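# Cap an LC fibre plug and rest it in cable manager

## Task

Seat the dust cap all the way onto the LC fibre jumper's plug, then leave that plug resting about level inside one ring of the cable manager below the switch. Only the cap may contact the plug's exposed tips. The jumper's cord must not be kinked, crushed or sharply bent, and its far end must not be tugged hard. The robot must not topple or finish leaning, and nothing may be knocked about or pushed out of the work area.

## Robot and tools

ROBOT. A LinearBot: an omnidirectional base with a column about 1.7 m high. A carriage rides the column (lift_m, 0 to 1 m) and holds two identical six-joint arms (left, right), each with a two-finger gripper. Arm bases sit about 0.57 m + lift_m above the floor, and the carriage hangs about 0.15 m below them. A hand reaches 0.78 m from its shoulder but only about 0.38 m below its arm base. The hand is about 0.16 m long and 0.1 m wide (0.14 m open). The wrist camera mount can stick out up to 0.14 m to one side. Parked arm joints 1 to 6: 0, 0.05, 0.05, 1.45, 0, 0. Cameras: carriage_camera (fixed, looking forward about 20 degrees down), left_wrist_camera and right_wrist_camera (looking past the fingertips).

FRAMES. The base frame has its origin on the floor under the base centre: x forward, y left, z up, in metres. left_hand and right_hand are reported in it as the point between the finger pads. quat_wxyz gives hand orientation; the hand's z runs along the fingers and the fingers open along its y. The odometry frame is the base frame at scene start. base_odometry counts wheel turns only, so slip and drift show as error; heading is in rad, left positive. Hand readings tend to sit above the true hand, more so at long reach.

move. One action per call, made of base and/or joints plus optional speeds and min_time_s. It also takes cameras (list of names, or ["all"]) and blocking.
- base: exactly one key, each a relative offset from where the base last measured itself. translate_m (-2 to 2, forward +), strafe_m (-2 to 2, left +) or rotate_rad (-6.3 to 6.3, counter-clockwise/left +).
- joints: a single dict covering both arms, keyed by name, with absolute targets. lift_m in m. left_joint1_rad to left_joint6_rad and right_joint1_rad to right_joint6_rad in rad. left_gripper_m and right_gripper_m in m, giving the pad gap 0 to 0.093.
- Joint ranges and meaning:
  - joint1: -2.617 to 3.054, arm yaw, 0 forward, + left.
  - joint2: 0 to 3.141, shoulder; 0 upper arm back and level, 1.57 upright, 3.14 forward.
  - joint3: 0 to 3.141, elbow; 0 folded, 3.14 straight.
  - joint4: ±1.57, wrist pitch, + raises the fingertips.
  - joint5: ±1.57, wrist yaw, + turns the fingertips RIGHT.
  - joint6: ±2.094, roll about the fingers.
- speeds: top speeds for this action only. translate_m and strafe_m 0.02 to 0.5 m/s; rotate_rad 0.05 to 1.57 rad/s; lift_m 0.08 to 0.27 m/s.
- min_time_s: 0.1 to 8 s, the minimum duration of the arm and gripper motions. Too short a value makes moves fast and prone to overshoot. 2 s or more keeps hand paths straighter.
- blocking false returns within about 0.5 s while the motion continues. A new move replaces only the targets it names. An action is capped near 14 to 15 s (time_out). A move with no action just reports state and images.

wait(seconds 0 to 10, cameras) lets time pass and returns early if the motions have finished. stop(cameras) brakes every running motion; braked arms may keep pressing on what they touch. zoom_image(camera, region [x0,y0,x1,y1] pixels, at most 504 square) enlarges the latest image. read_manual gives licence texts only. finished_scene(scene) ends the scene for good. The goal must hold with the robot let go.

RESULTS. base_status and joint_status show "done", "moving", "off_target" (resting away from target, maybe still pushing), "contact_stop" or "time_out" (stops; the old target is dropped), "not_followed" (arm target withheld because the arms would come too close), or "limit_stop_at_motor_heat". After an uncommanded stop or a refused call, the rest of the calls in that reply do not run. on_its_own lists unrequested actions; "held at" there is a target, not a reading. motor_effort is in % of maximum, with the peak in brackets; it is error-prone. A falling lift effort during descent means a hand is resting on something. Joint torques are listed in joint order and wrap at ±28 N m for joints 1 to 3. Motor temperatures are given per arm: six joints, then the gripper. MOTOR HOT appears at 75 °C. At 100 °C that arm goes limp for 30 to 60 s (OVER-TEMPERATURE FAULT); resend its targets once it accepts commands again. Park arms to cool them. Gripper readings run up to 0.003 m wider than the true gap. When squeezing, command about 0.005 m below the object's width for a firm grip, or just below the reading for a light one. The cap and plug are small and fragile, so grip gently.

ORDER AND CARE. Drive slowly near furniture, then unfold the arm away from obstacles. Close in on the target in small straight steps while watching the wrist camera. Keep the cord slack: do not drag the jumper far, bend it sharply or pinch it. Keep the plug's tips away from the fingers and everything else except the cap. Avoid:
- arms touching or pressing each other, which can end the scene;
- hitting fixed objects;
- the elbow striking the column when joint2 is under 0.8 and joint1 turns 0.5 or more outward;
- driving away while holding something fixed;
- fast swings with stretched, loaded arms;
- backing under a table edge.
All of these can cause tipping. A lean shows in the pictures and as a rising hand z. After a contact_stop, back off about 0.2 m the way you came. Thinking time counts as scene time, and arms held out heat up meanwhile.

Each tool is called after ">>>" in YAML: its name, and indented under it one key for each argument.

## Session

>>> move:
  joints: {"lift_m": 0.0}
  cameras: ["all"]

>>> zoom_image:
  camera: "carriage_camera"
  region: [280, 230, 600, 500]

Scene clock: 1.73 s.
Joint torques (N m): left_arm=[0.05 3.66 6.46 -0.31 0.07 0.01] | right_arm=[-0.05 4.04 5.59 -0.37 0.02 -0.11]
Motor temperatures (°C): left_arm=[29 36 39 30 29 33 32] | right_arm=[31 37 33 30 31 30 33]
move: done
base_odometry: x=+0.000 y=+0.000 heading=+0.000
base_status: not commanded
joint_positions: lift_m=+0.001 left_joint1_rad=+0.003 left_joint2_rad=+0.029 left_joint3_rad=+0.066 left_joint4_rad=+1.407 left_joint5_rad=-0.009 left_joint6_rad=+0.044 left_gripper_m=+0.09396 right_joint1_rad=+0.019 right_joint2_rad=+0.033 right_joint3_rad=+0.044 right_joint4_rad=+1.495 right_joint5_rad=-0.026 right_joint6_rad=-0.017 right_gripper_m=+0.09396
joint_status: all done
motor_effort: lift_m=+34(36) drive_wheels=+0(4)
left_hand: x=+0.2453 y=+0.3086 z=+0.9907 quat_wxyz=(+0.998, -0.003, +0.063, +0.024)
right_hand: x=+0.2317 y=-0.3021 z=+0.9868 quat_wxyz=(+0.999, -0.014, +0.032, +0.001)
pictures: carriage_camera, left_wrist_camera, right_wrist_camera
Images, in order (width x height): carriage_camera 896x504, left_wrist_camera 896x504, right_wrist_camera 896x504.

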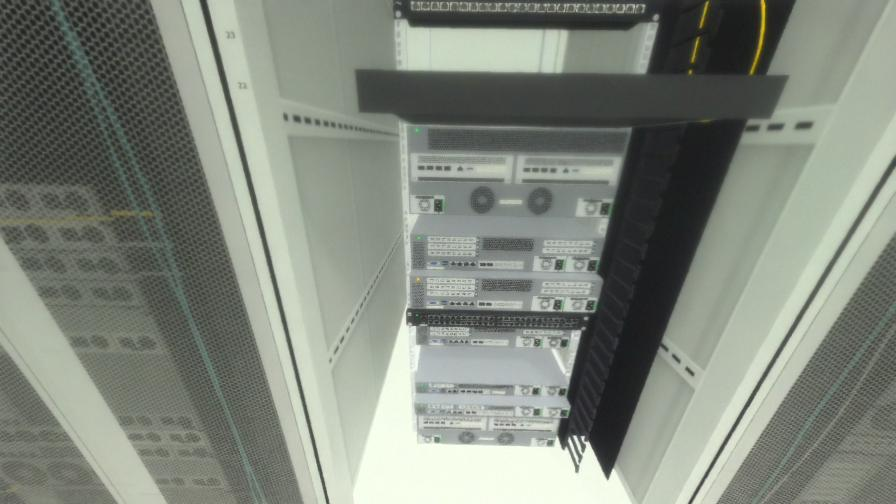

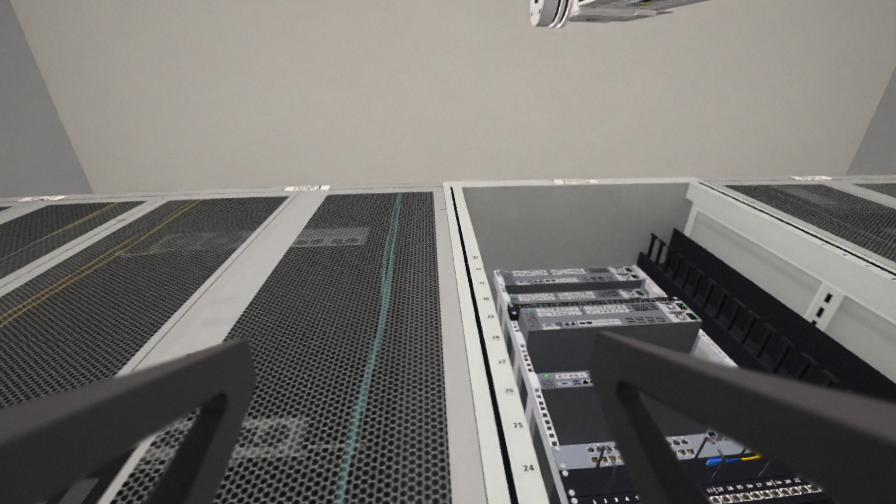

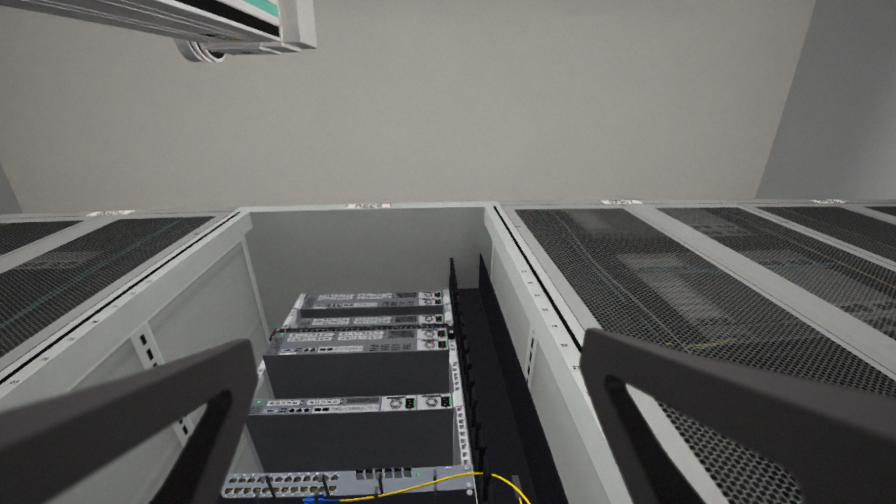

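Scaled by 1.575 from the camera's image (finer frame: 1280x720).

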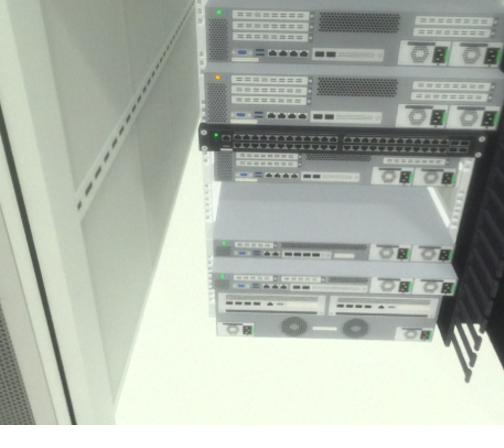

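>>> move:
  joints: {"lift_m": 0.6}
  cameras: ["carriage_camera"]

>>> zoom_image:
  camera: "carriage_camera"
  region: [340, 180, 660, 420]

>>> move:
  joints: {"lift_m": 0.35}
  cameras: ["carriage_camera"]

>>> zoom_image:
  camera: "carriage_camera"
  region: [340, 20, 720, 320]

Scene clock: 10.83 s.
Joint torques (N m): left_arm=[0.06 3.69 6.48 -0.3 0.07 0.02] | right_arm=[-0.06 4.04 5.63 -0.35 0.02 -0.11]
move: done
base_odometry: x=+0.000 y=+0.000 heading=+0.000
base_status: not commanded
joint_positions: lift_m=+0.600 left_joint1_rad=+0.003 left_joint2_rad=+0.029 left_joint3_rad=+0.066 left_joint4_rad=+1.407 left_joint5_rad=-0.009 left_joint6_rad=+0.044 left_gripper_m=+0.09396 right_joint1_rad=+0.019 right_joint2_rad=+0.033 right_joint3_rad=+0.044 right_joint4_rad=+1.493 right_joint5_rad=-0.026 right_joint6_rad=-0.017 right_gripper_m=+0.09396
joint_status: all done
motor_effort: lift_m=+35(43) drive_wheels=-2(5)
left_hand: x=+0.2453 y=+0.3086 z=+1.5902 quat_wxyz=(+0.998, -0.003, +0.063, +0.024)
right_hand: x=+0.2321 y=-0.3021 z=+1.5862 quat_wxyz=(+0.999, -0.014, +0.033, +0.001)
Images, in order (width x height): carriage_camera 896x504.

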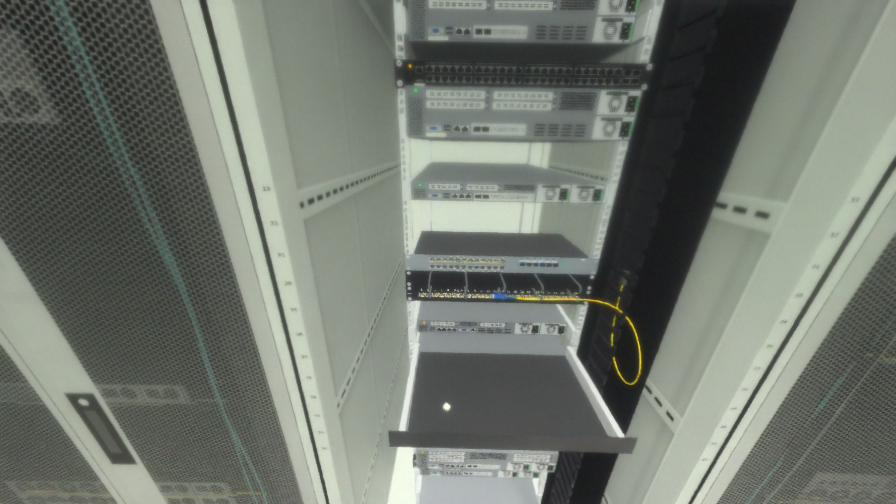

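Scaled by 1.575 from the camera's image (finer frame: 1280x720).

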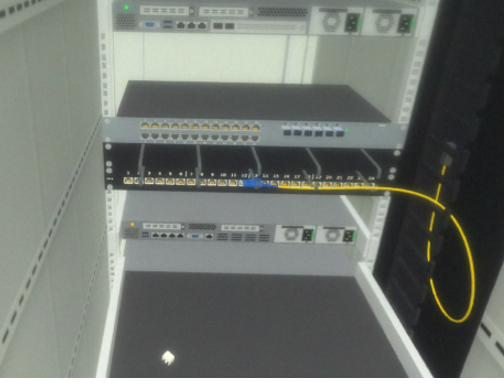

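Scene clock: 12.37 s.
Joint torques (N m): left_arm=[0.06 3.64 6.48 -0.3 0.07 0.02] | right_arm=[-0.05 4.07 5.63 -0.37 0.02 -0.11]
move: done
base_odometry: x=+0.000 y=+0.000 heading=+0.000
base_status: not commanded
joint_positions: lift_m=+0.350 left_joint1_rad=+0.003 left_joint2_rad=+0.029 left_joint3_rad=+0.066 left_joint4_rad=+1.407 left_joint5_rad=-0.009 left_joint6_rad=+0.044 left_gripper_m=+0.09396 right_joint1_rad=+0.019 right_joint2_rad=+0.033 right_joint3_rad=+0.044 right_joint4_rad=+1.495 right_joint5_rad=-0.026 right_joint6_rad=-0.017 right_gripper_m=+0.09396
joint_status: all done
motor_effort: lift_m=+34(35) drive_wheels=+4(5)
left_hand: x=+0.2453 y=+0.3086 z=+1.3402 quat_wxyz=(+0.998, -0.003, +0.063, +0.024)
right_hand: x=+0.2318 y=-0.3021 z=+1.3363 quat_wxyz=(+0.999, -0.014, +0.032, +0.001)
Images, in order (width x height): carriage_camera 896x504.

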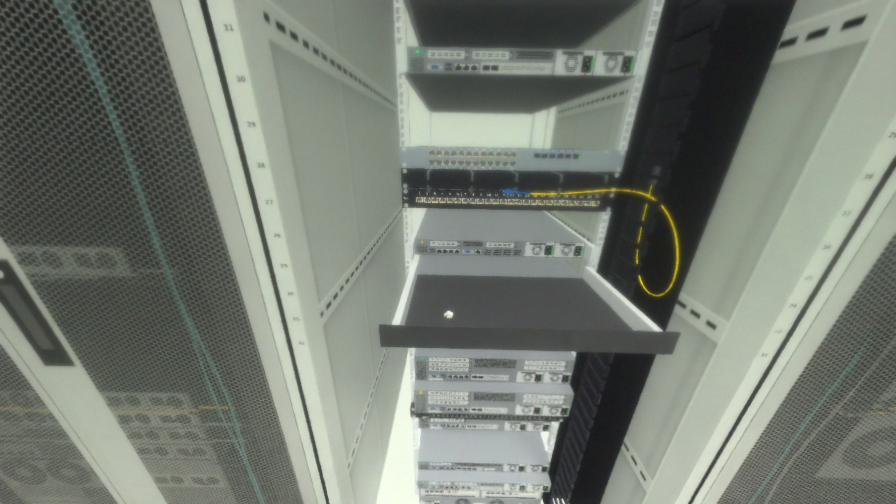

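Scaled by 1.326 from the camera's image (finer frame: 1280x720).

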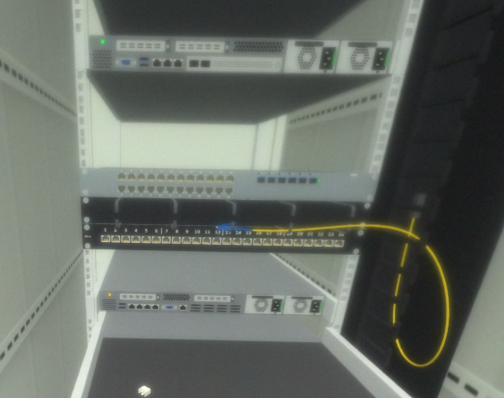

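>>> move:
  base: {"strafe_m": -0.23}
  joints: {"lift_m": 0.6, "right_joint1_rad": 0.66, "left_joint1_rad": -0.3}
  speeds: {"strafe_m": 0.2}
  min_time_s: 1.5

>>> move:
  base: {"translate_m": 0.03}
  joints: {"left_joint1_rad": -0.271, "left_joint2_rad": 2.203, "left_joint3_rad": 1.313, "left_joint4_rad": -0.681, "left_joint5_rad": 0, "left_joint6_rad": 0, "right_joint1_rad": 0.66, "right_joint2_rad": 2.102, "right_joint3_rad": 0.658, "right_joint4_rad": 1.3435, "right_joint5_rad": 0, "right_joint6_rad": -1.571}
  speeds: {"translate_m": 0.05}
  min_time_s: 2.5
  cameras: ["all"]

>>> zoom_image:
  camera: "left_wrist_camera"
  region: [250, 80, 600, 400]

>>> zoom_image:
  camera: "right_wrist_camera"
  region: [300, 100, 600, 380]

Scene clock: 60.17 s.
Joint torques (N m): left_arm=[-0.69 3.66 6.46 -0.32 0.07 0.02] | right_arm=[0.47 4.04 5.64 -0.39 0.01 -0.11]
move: done
base_odometry: x=+0.000 y=-0.230 heading=+0.001
base_status: done
joint_positions: lift_m=+0.600 left_joint1_rad=-0.290 left_joint2_rad=+0.029 left_joint3_rad=+0.066 left_joint4_rad=+1.407 left_joint5_rad=-0.009 left_joint6_rad=+0.044 left_gripper_m=+0.09396 right_joint1_rad=+0.655 right_joint2_rad=+0.033 right_joint3_rad=+0.044 right_joint4_rad=+1.495 right_joint5_rad=-0.026 right_joint6_rad=-0.017 right_gripper_m=+0.09396
joint_status: all done
motor_effort: lift_m=+35(44) drive_wheels=-1(12)
left_hand: x=+0.2445 y=+0.2999 z=+1.5902 quat_wxyz=(+0.990, +0.006, +0.063, -0.122)
right_hand: x=+0.2256 y=-0.2933 z=+1.5863 quat_wxyz=(+0.949, -0.023, +0.026, +0.314)
pictures: none

Scene clock: 63.10 s.
Joint torques (N m): left_arm=[0.87 -8.36 8.18 0.09 0.12 -0.1] | right_arm=[0.25 -8.27 5.53 2.57 0.1 -0.13]
move: done
base_odometry: x=+0.030 y=-0.230 heading=+0.000
base_status: done
joint_positions: lift_m=+0.600 left_joint1_rad=-0.281 left_joint2_rad=+2.190 left_joint3_rad=+1.284 left_joint4_rad=-0.668 left_joint5_rad=-0.008 left_joint6_rad=+0.011 left_gripper_m=+0.09396 right_joint1_rad=+0.657 right_joint2_rad=+2.089 right_joint3_rad=+0.641 right_joint4_rad=+1.353 right_joint5_rad=-0.010 right_joint6_rad=-1.560 right_gripper_m=+0.09396
joint_status: all done
motor_effort: lift_m=+34(35) drive_wheels=-1(9)
left_hand: x=+0.5720 y=+0.2055 z=+1.0789 quat_wxyz=(-0.001, +0.145, +0.989, +0.004)
right_hand: x=+0.5999 y=-0.0081 z=+1.2373 quat_wxyz=(+0.607, -0.664, +0.327, -0.290)
pictures: carriage_camera, left_wrist_camera, right_wrist_camera
Images, in order (width x height): carriage_camera 896x504, left_wrist_camera 896x504, right_wrist_camera 896x504.

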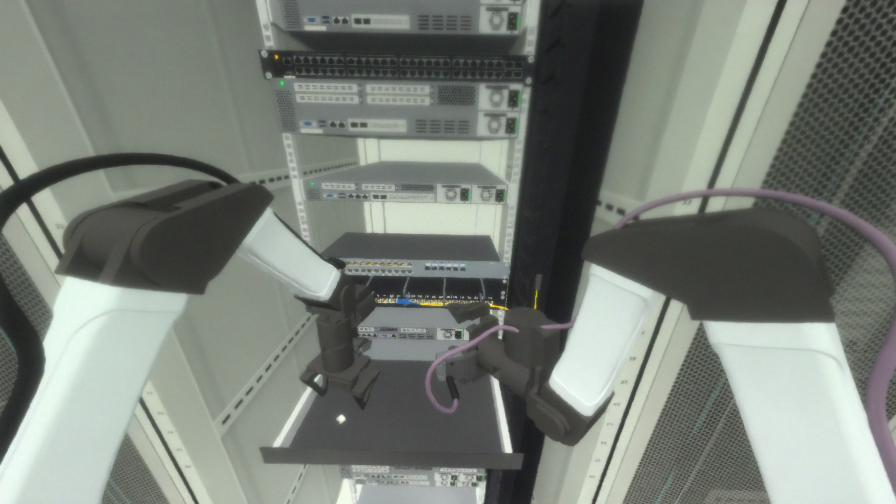

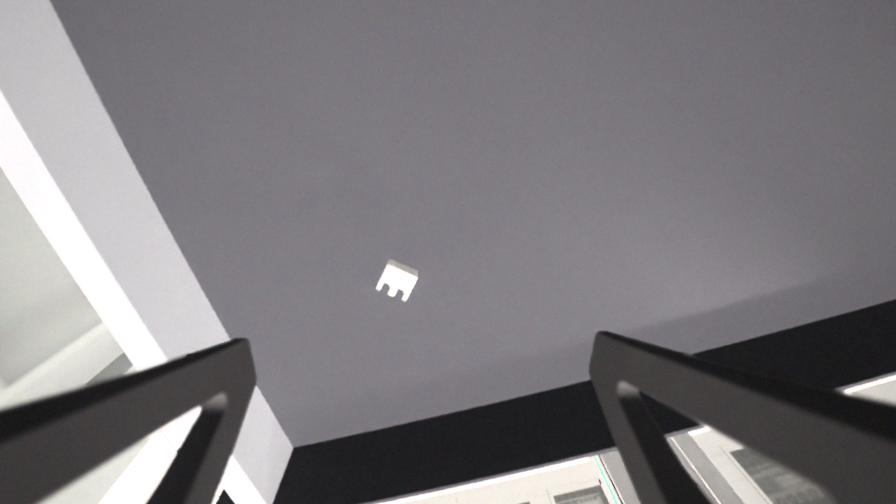

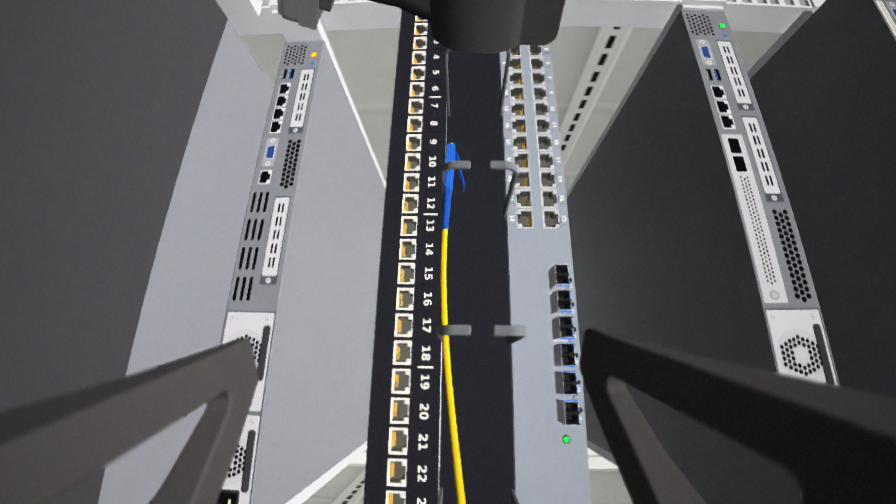

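Scaled by 1.440 from the camera's image (finer frame: 1280x720).

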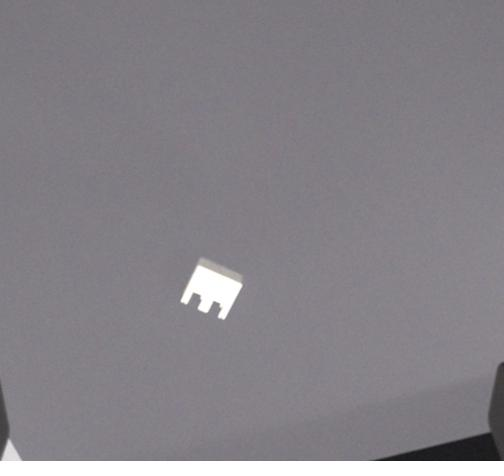

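Scaled by 1.680 from the camera's image (finer frame: 1280x720).

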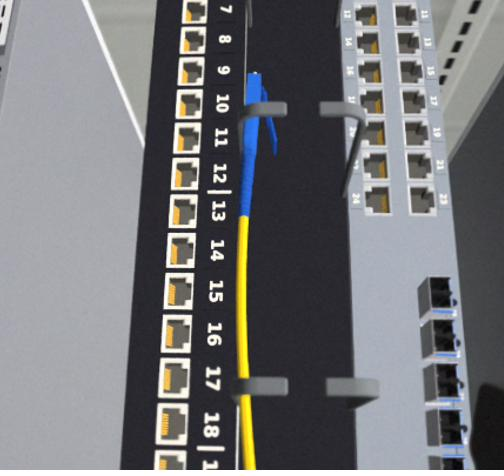

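>>> move:
  joints: {"left_joint1_rad": -0.25, "left_joint2_rad": 2.22, "left_joint3_rad": 1.336, "left_joint4_rad": -0.69, "left_joint6_rad": 0.469, "left_gripper_m": 0.045, "lift_m": 0.572}
  min_time_s: 1.5
  speeds: {"lift_m": 0.08}
  cameras: ["all"]

Scene clock: 139.40 s.
Joint torques (N m): left_arm=[0.75 -8.36 8.32 0.08 0.14 0.11] | right_arm=[0.27 -8.66 5.22 2.61 0.08 -0.13]
Motor temperatures (°C): left_arm=[29 46 45 30 29 33 32] | right_arm=[31 43 38 44 31 30 33]
move: done
base_odometry: x=+0.030 y=-0.230 heading=+0.000
base_status: not commanded
joint_positions: lift_m=+0.572 left_joint1_rad=-0.258 left_joint2_rad=+2.206 left_joint3_rad=+1.306 left_joint4_rad=-0.678 left_joint5_rad=-0.008 left_joint6_rad=+0.457 left_gripper_m=+0.04513 right_joint1_rad=+0.657 right_joint2_rad=+2.093 right_joint3_rad=+0.645 right_joint4_rad=+1.349 right_joint5_rad=-0.009 right_joint6_rad=-1.563 right_gripper_m=+0.09396
joint_status: all done
motor_effort: lift_m=+35(35) drive_wheels=+2(6)
left_hand: x=+0.5772 y=+0.2129 z=+1.0494 quat_wxyz=(-0.004, +0.350, +0.937, +0.004)
right_hand: x=+0.6008 y=-0.0077 z=+1.2081 quat_wxyz=(+0.605, -0.665, +0.327, -0.291)
pictures: carriage_camera, left_wrist_camera, right_wrist_camera
Images, in order (width x height): carriage_camera 896x504, left_wrist_camera 896x504, right_wrist_camera 896x504.

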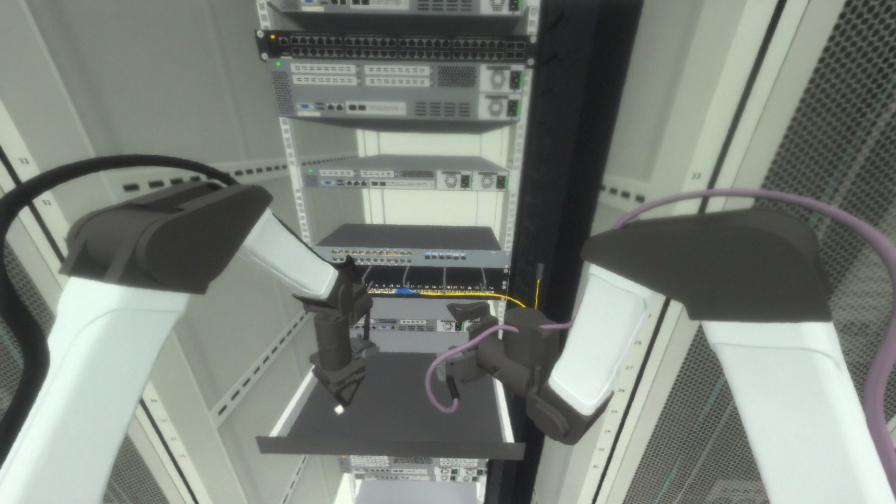

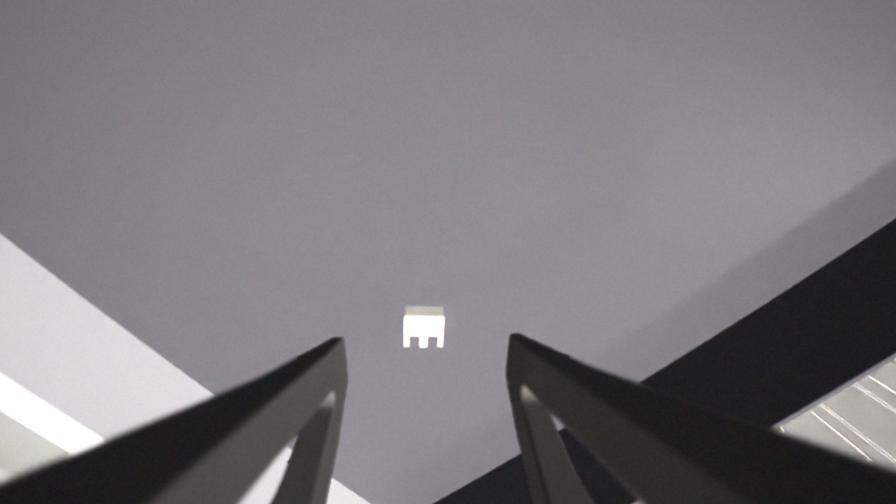

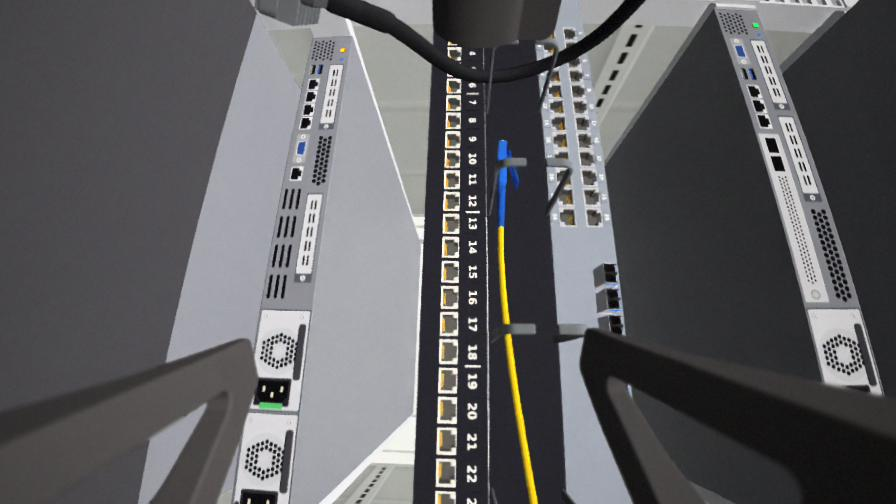

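>>> move:
  joints: {"left_joint2_rad": 2.166, "left_joint3_rad": 1.274, "left_joint4_rad": -0.655, "lift_m": 0.553}
  min_time_s: 1
  speeds: {"lift_m": 0.08}
  cameras: ["left_wrist_camera"]

>>> zoom_image:
  camera: "left_wrist_camera"
  region: [330, 270, 530, 440]

Scene clock: 154.80 s.
Joint torques (N m): left_arm=[0.7 -12.81 4.49 0.34 0.14 0.12] | right_arm=[0.25 -8.94 5.04 2.62 0.08 -0.12]
move: done
base_odometry: x=+0.030 y=-0.230 heading=+0.000
base_status: not commanded
joint_positions: lift_m=+0.553 left_joint1_rad=-0.258 left_joint2_rad=+2.207 left_joint3_rad=+1.286 left_joint4_rad=-0.670 left_joint5_rad=-0.008 left_joint6_rad=+0.458 left_gripper_m=+0.04513 right_joint1_rad=+0.657 right_joint2_rad=+2.095 right_joint3_rad=+0.646 right_joint4_rad=+1.348 right_joint5_rad=-0.009 right_joint6_rad=-1.563 right_gripper_m=+0.09396
joint_status: all done
motor_effort: lift_m=+35(35) drive_wheels=+3(6)
left_hand: x=+0.5715 y=+0.2144 z=+1.0262 quat_wxyz=(-0.010, +0.351, +0.936, +0.003)
right_hand: x=+0.6011 y=-0.0076 z=+1.1885 quat_wxyz=(+0.604, -0.666, +0.327, -0.291)
Images, in order (width x height): left_wrist_camera 896x504.

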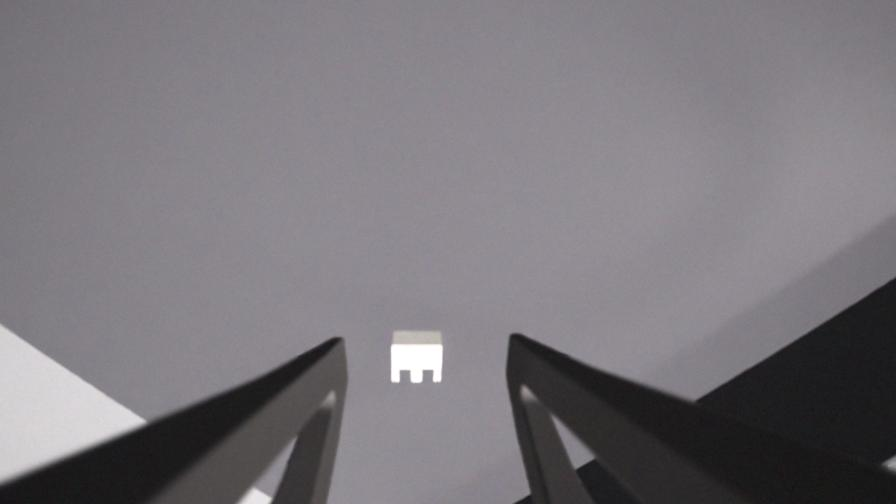

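Scaled by 2.520 from the camera's image (finer frame: 1280x720).

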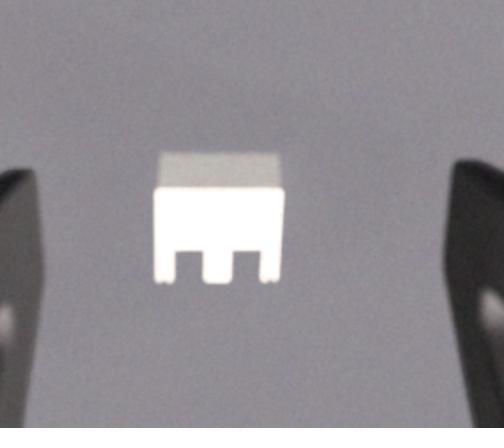

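>>> move:
  joints: {"left_joint1_rad": -0.2435, "lift_m": 0.547, "left_gripper_m": 0.03}
  min_time_s: 0.6
  speeds: {"lift_m": 0.08}
  cameras: ["left_wrist_camera"]

>>> zoom_image:
  camera: "left_wrist_camera"
  region: [330, 270, 530, 440]

Scene clock: 171.33 s.
Joint torques (N m): left_arm=[0.69 -12.23 4.72 0.32 0.14 0.11] | right_arm=[0.23 -8.92 4.96 2.62 0.08 -0.12]
Motor temperatures (°C): left_arm=[29 52 44 30 29 33 32] | right_arm=[31 43 38 45 31 30 33]
move: done
base_odometry: x=+0.030 y=-0.230 heading=+0.000
base_status: not commanded
joint_positions: lift_m=+0.547 left_joint1_rad=-0.252 left_joint2_rad=+2.201 left_joint3_rad=+1.284 left_joint4_rad=-0.664 left_joint5_rad=-0.008 left_joint6_rad=+0.459 left_gripper_m=+0.03013 right_joint1_rad=+0.657 right_joint2_rad=+2.096 right_joint3_rad=+0.647 right_joint4_rad=+1.348 right_joint5_rad=-0.008 right_joint6_rad=-1.563 right_gripper_m=+0.09396
joint_status: all done
motor_effort: lift_m=+34(35) drive_wheels=-1(4)
left_hand: x=+0.5736 y=+0.2163 z=+1.0219 quat_wxyz=(-0.006, +0.348, +0.938, +0.004)
right_hand: x=+0.6013 y=-0.0076 z=+1.1823 quat_wxyz=(+0.604, -0.666, +0.327, -0.291)
Images, in order (width x height): left_wrist_camera 896x504.

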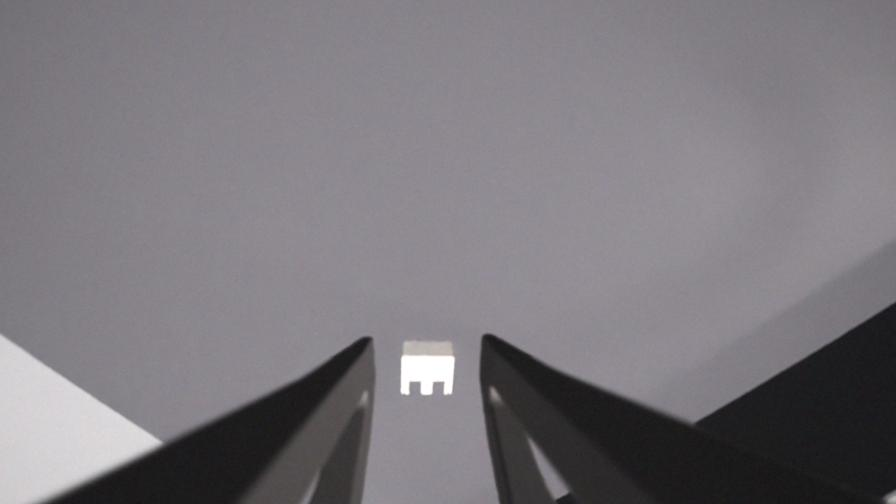

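Scaled by 2.520 from the camera's image (finer frame: 1280x720).

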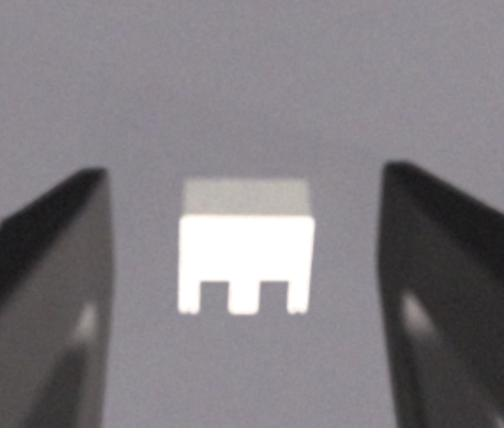

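>>> move:
  joints: {"lift_m": 0.5432}
  speeds: {"lift_m": 0.08}
  cameras: ["left_wrist_camera"]

>>> zoom_image:
  camera: "left_wrist_camera"
  region: [330, 270, 530, 440]

Scene clock: 179.10 s.
Joint torques (N m): left_arm=[0.68 -11.78 4.83 0.32 0.14 0.11] | right_arm=[0.25 -9.03 4.93 2.62 0.07 -0.12]
move: done
base_odometry: x=+0.030 y=-0.230 heading=+0.000
base_status: not commanded
joint_positions: lift_m=+0.543 left_joint1_rad=-0.252 left_joint2_rad=+2.194 left_joint3_rad=+1.284 left_joint4_rad=-0.663 left_joint5_rad=-0.008 left_joint6_rad=+0.459 left_gripper_m=+0.03013 right_joint1_rad=+0.657 right_joint2_rad=+2.097 right_joint3_rad=+0.648 right_joint4_rad=+1.348 right_joint5_rad=-0.008 right_joint6_rad=-1.563 right_gripper_m=+0.09396
joint_status: all done
motor_effort: lift_m=+33(34) drive_wheels=+2(5)
left_hand: x=+0.5752 y=+0.2159 z=+1.0205 quat_wxyz=(-0.002, +0.348, +0.938, +0.004)
right_hand: x=+0.6013 y=-0.0075 z=+1.1779 quat_wxyz=(+0.604, -0.666, +0.328, -0.291)
Images, in order (width x height): left_wrist_camera 896x504.

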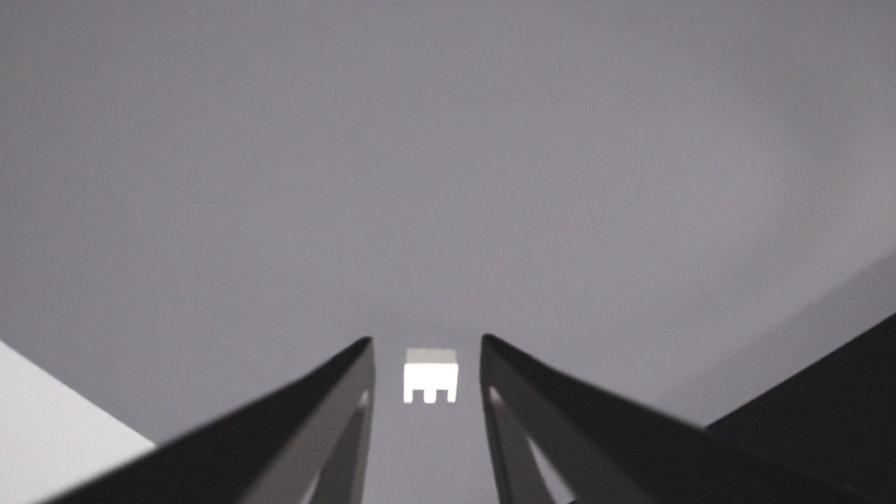

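Scaled by 2.520 from the camera's image (finer frame: 1280x720).

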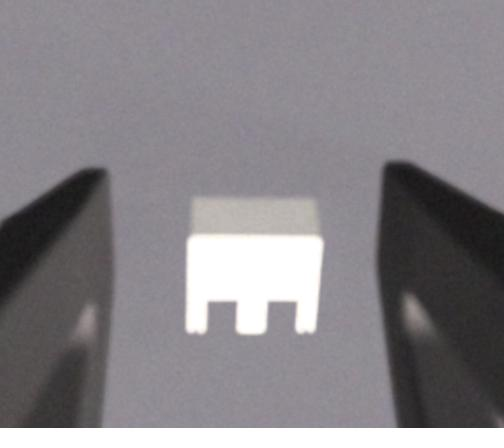

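>>> move:
  joints: {"lift_m": 0.5412}
  speeds: {"lift_m": 0.08}

>>> move:
  joints: {"left_gripper_m": 0.0095}
  min_time_s: 1.2
  cameras: ["left_wrist_camera"]

>>> zoom_image:
  camera: "left_wrist_camera"
  region: [330, 270, 530, 440]

Scene clock: 193.57 s.
Joint torques (N m): left_arm=[0.68 -11.34 4.78 0.34 0.14 0.11] | right_arm=[0.24 -9.13 4.97 2.6 0.07 -0.12]
move: done
base_odometry: x=+0.030 y=-0.230 heading=+0.000
base_status: not commanded
joint_positions: lift_m=+0.541 left_joint1_rad=-0.252 left_joint2_rad=+2.190 left_joint3_rad=+1.284 left_joint4_rad=-0.666 left_joint5_rad=-0.008 left_joint6_rad=+0.460 left_gripper_m=+0.03013 right_joint1_rad=+0.657 right_joint2_rad=+2.098 right_joint3_rad=+0.648 right_joint4_rad=+1.348 right_joint5_rad=-0.008 right_joint6_rad=-1.563 right_gripper_m=+0.09396
joint_status: all done
motor_effort: lift_m=+32(33) drive_wheels=+4(4)
left_hand: x=+0.5752 y=+0.2159 z=+1.0202 quat_wxyz=(-0.001, +0.348, +0.937, +0.004)
right_hand: x=+0.6013 y=-0.0075 z=+1.1760 quat_wxyz=(+0.604, -0.666, +0.328, -0.291)
pictures: none

Scene clock: 195.07 s.
Joint torques (N m): left_arm=[0.69 -11.36 4.78 0.35 0.11 0.1] | right_arm=[0.25 -9.1 4.96 2.62 0.07 -0.12]
move: done
base_odometry: x=+0.030 y=-0.230 heading=+0.000
base_status: not commanded
joint_positions: lift_m=+0.541 left_joint1_rad=-0.252 left_joint2_rad=+2.190 left_joint3_rad=+1.284 left_joint4_rad=-0.667 left_joint5_rad=-0.005 left_joint6_rad=+0.460 left_gripper_m=+0.01257 right_joint1_rad=+0.657 right_joint2_rad=+2.098 right_joint3_rad=+0.648 right_joint4_rad=+1.348 right_joint5_rad=-0.008 right_joint6_rad=-1.563 right_gripper_m=+0.09396
joint_status: all done
motor_effort: lift_m=+32(32) drive_wheels=+0(6)
left_hand: x=+0.5749 y=+0.2153 z=+1.0202 quat_wxyz=(-0.001, +0.348, +0.937, +0.002)
right_hand: x=+0.6013 y=-0.0075 z=+1.1760 quat_wxyz=(+0.604, -0.666, +0.328, -0.291)
Images, in order (width x height): left_wrist_camera 896x504.

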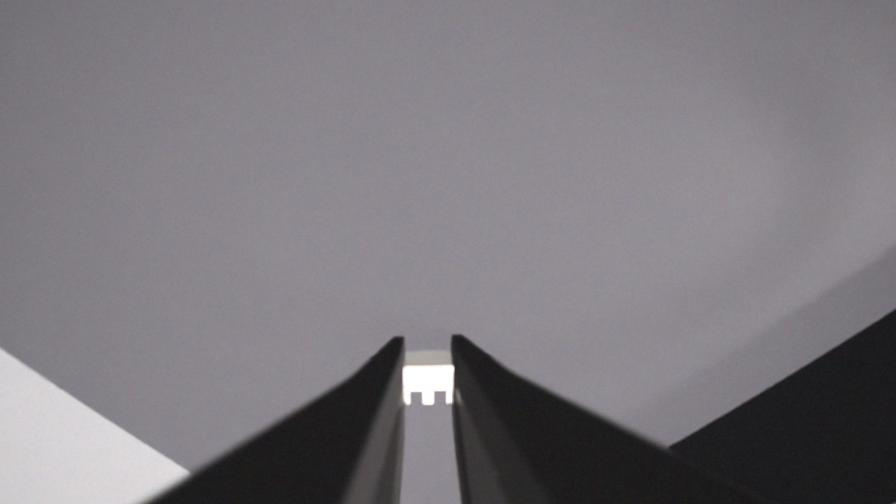

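Scaled by 2.520 from the camera's image (finer frame: 1280x720).

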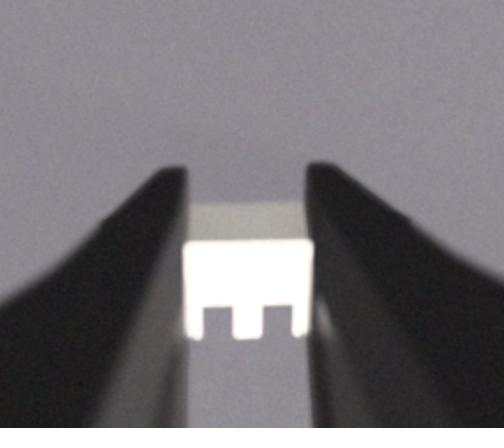

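>>> move:
  joints: {"lift_m": 0.6, "left_gripper_m": 0.008}
  speeds: {"lift_m": 0.1}
  cameras: ["left_wrist_camera", "right_wrist_camera"]

>>> zoom_image:
  camera: "left_wrist_camera"
  region: [330, 270, 530, 440]

>>> zoom_image:
  camera: "right_wrist_camera"
  region: [340, 60, 640, 360]

Scene clock: 213.80 s.
Joint torques (N m): left_arm=[0.69 -11.21 5.09 0.31 0.11 0.1] | right_arm=[0.29 -9.03 4.96 2.58 0.07 -0.12]
move: off_target
base_odometry: x=+0.030 y=-0.230 heading=+0.000
base_status: not commanded
joint_positions: lift_m=+0.600 left_joint1_rad=-0.252 left_joint2_rad=+2.188 left_joint3_rad=+1.281 left_joint4_rad=-0.661 left_joint5_rad=-0.005 left_joint6_rad=+0.460 left_gripper_m=+0.01255 right_joint1_rad=+0.657 right_joint2_rad=+2.098 right_joint3_rad=+0.648 right_joint4_rad=+1.352 right_joint5_rad=-0.007 right_joint6_rad=-1.564 right_gripper_m=+0.09396
joint_status: left_gripper_m off_target (ended at +0.01255, target +0.00800); the others done
motor_effort: lift_m=+35(44) drive_wheels=+4(5)
left_hand: x=+0.5755 y=+0.2152 z=+1.0787 quat_wxyz=(+0.001, +0.348, +0.937, +0.002)
right_hand: x=+0.6014 y=-0.0075 z=+1.2351 quat_wxyz=(+0.605, -0.665, +0.327, -0.292)
Images, in order (width x height): left_wrist_camera 896x504, right_wrist_camera 896x504.

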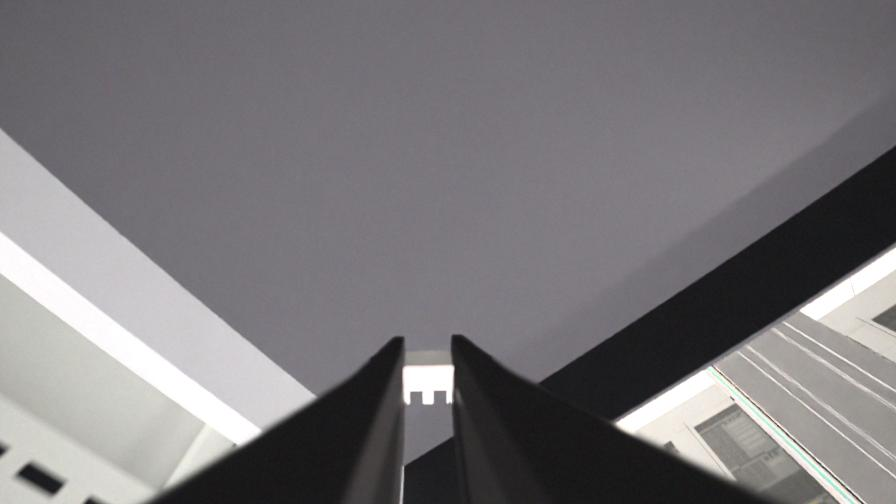

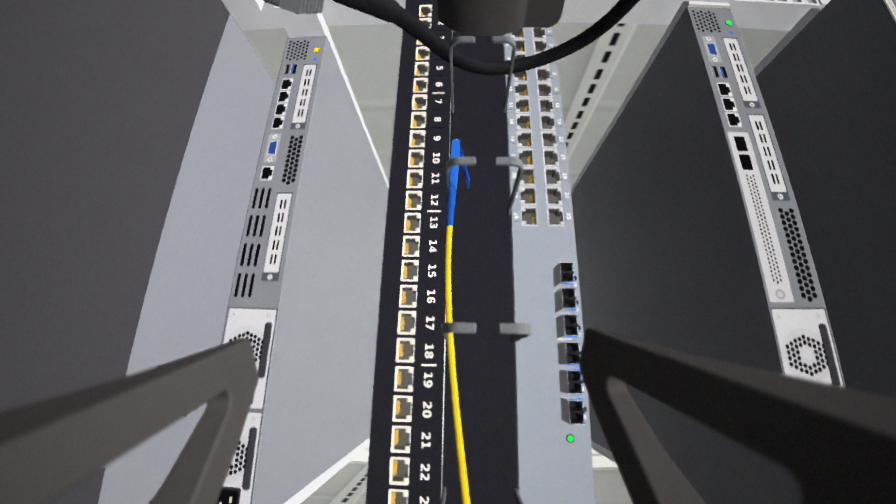

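Scaled by 2.520 from the camera's image (finer frame: 1280x720).

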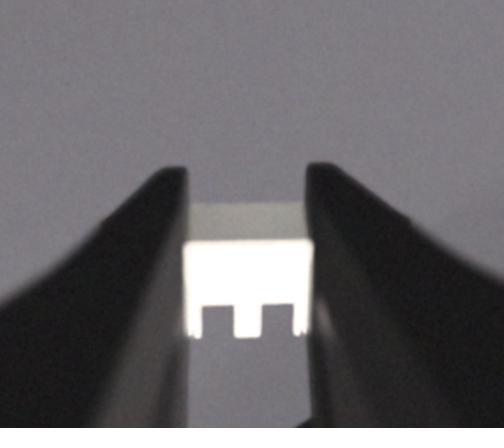

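Scaled by 1.680 from the camera's image (finer frame: 1280x720).

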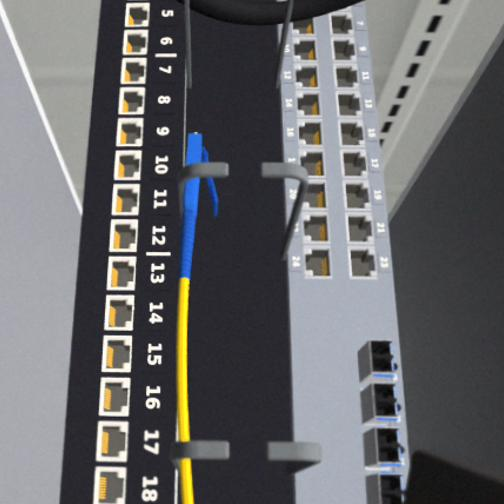

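>>> move:
  joints: {"lift_m": 0.62, "left_joint2_rad": 1.82, "left_joint3_rad": 0.71, "left_joint4_rad": -0.44, "right_joint1_rad": 0.709, "right_joint2_rad": 2.396, "right_joint3_rad": 1.033, "right_joint4_rad": 1.365, "right_joint6_rad": -1.585}
  min_time_s: 2.5
  speeds: {"lift_m": 0.08}
  cameras: ["all"]

>>> zoom_image:
  camera: "right_wrist_camera"
  region: [300, 40, 600, 340]

Scene clock: 277.10 s.
Joint torques (N m): left_arm=[0.7 -8.4 3.74 0.37 0.11 0.11] | right_arm=[0.55 -10.55 6.16 2.7 0.07 -0.15]
Motor temperatures (°C): left_arm=[29 53 43 30 29 33 34] | right_arm=[31 43 38 51 31 30 33]
move: done
base_odometry: x=+0.030 y=-0.230 heading=+0.000
base_status: not commanded
joint_positions: lift_m=+0.620 left_joint1_rad=-0.252 left_joint2_rad=+1.849 left_joint3_rad=+0.722 left_joint4_rad=-0.455 left_joint5_rad=-0.005 left_joint6_rad=+0.460 left_gripper_m=+0.01255 right_joint1_rad=+0.703 right_joint2_rad=+2.378 right_joint3_rad=+1.014 right_joint4_rad=+1.361 right_joint5_rad=-0.007 right_joint6_rad=-1.575 right_gripper_m=+0.09396
joint_status: all done
motor_effort: lift_m=+35(42) drive_wheels=-2(7)
left_hand: x=+0.4566 y=+0.2457 z=+1.0978 quat_wxyz=(-0.006, +0.348, +0.937, +0.002)
right_hand: x=+0.6476 y=+0.0611 z=+1.2421 quat_wxyz=(+0.641, -0.644, +0.294, -0.296)
pictures: carriage_camera, left_wrist_camera, right_wrist_camera
Images, in order (width x height): carriage_camera 896x504, left_wrist_camera 896x504, right_wrist_camera 896x504.

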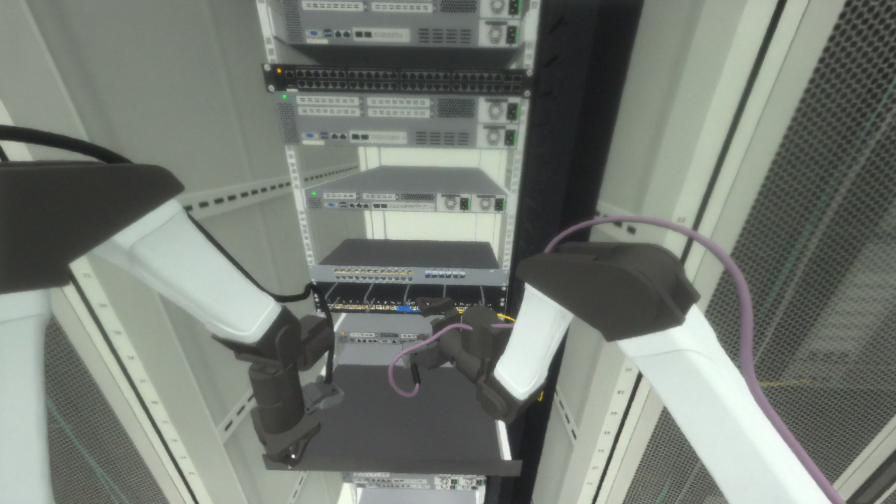

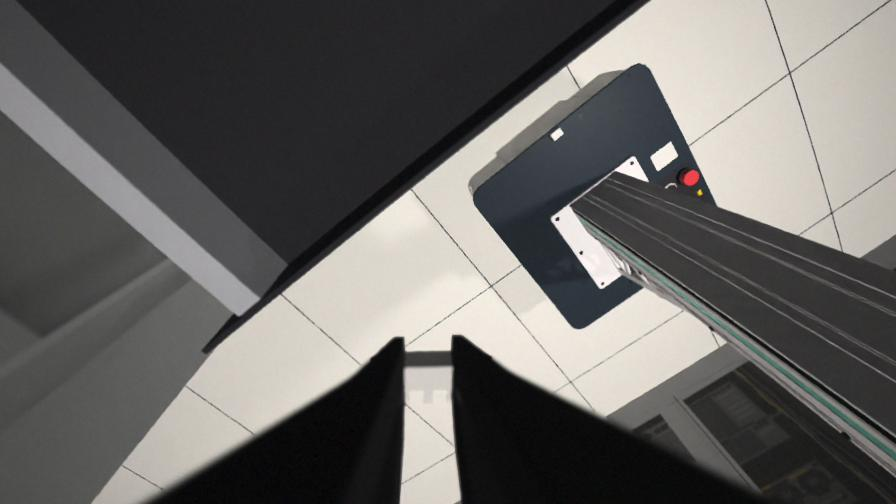

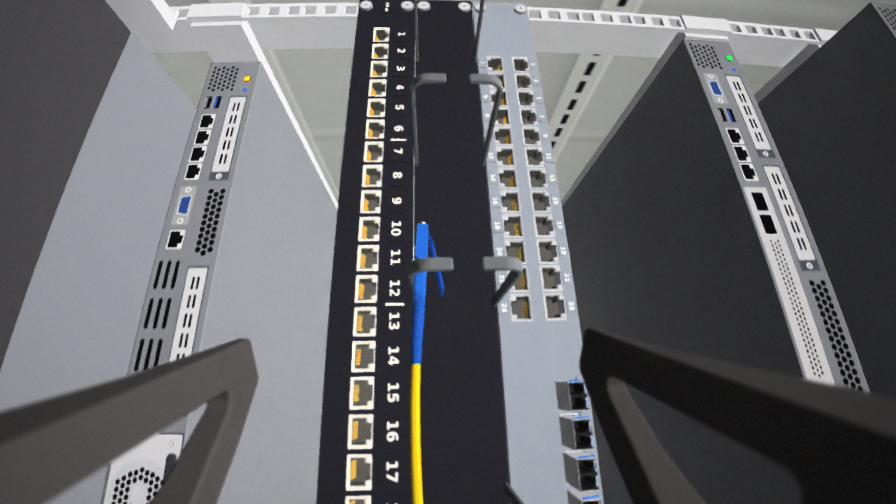

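Scaled by 1.680 from the camera's image (finer frame: 1280x720).

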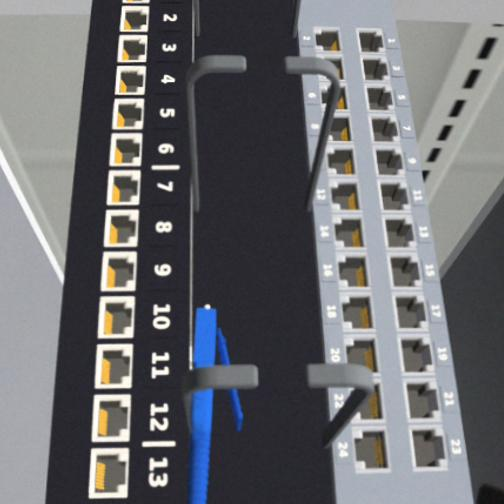

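>>> move:
  joints: {"lift_m": 0.6215, "right_joint1_rad": 0.69, "right_joint2_rad": 2.435, "right_joint3_rad": 1.131, "right_joint4_rad": 1.29, "right_gripper_m": 0.06}
  min_time_s: 1.5
  speeds: {"lift_m": 0.08}
  cameras: ["right_wrist_camera"]

>>> zoom_image:
  camera: "right_wrist_camera"
  region: [300, 170, 560, 430]

Scene clock: 319.93 s.
Joint torques (N m): left_arm=[0.69 -8.03 3.82 0.35 0.11 0.1] | right_arm=[-0.61 -11.08 6.54 2.48 0.08 -0.14]
move: done
base_odometry: x=+0.030 y=-0.230 heading=+0.000
base_status: not commanded
joint_positions: lift_m=+0.621 left_joint1_rad=-0.252 left_joint2_rad=+1.845 left_joint3_rad=+0.721 left_joint4_rad=-0.451 left_joint5_rad=-0.005 left_joint6_rad=+0.460 left_gripper_m=+0.01255 right_joint1_rad=+0.696 right_joint2_rad=+2.417 right_joint3_rad=+1.112 right_joint4_rad=+1.305 right_joint5_rad=-0.007 right_joint6_rad=-1.576 right_gripper_m=+0.06014
joint_status: all done
motor_effort: lift_m=+37(41) drive_wheels=+2(5)
left_hand: x=+0.4578 y=+0.2454 z=+1.1000 quat_wxyz=(-0.003, +0.348, +0.937, +0.002)
right_hand: x=+0.6657 y=+0.0709 z=+1.2434 quat_wxyz=(+0.641, -0.642, +0.296, -0.299)
Images, in order (width x height): right_wrist_camera 896x504.

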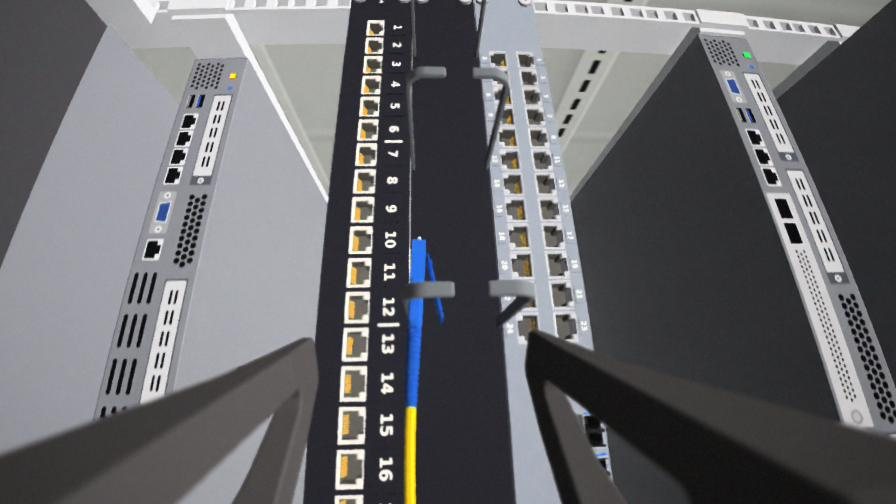

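Scaled by 1.938 from the camera's image (finer frame: 1280x720).

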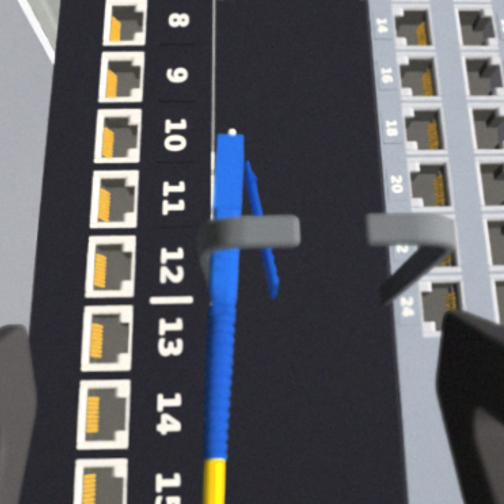

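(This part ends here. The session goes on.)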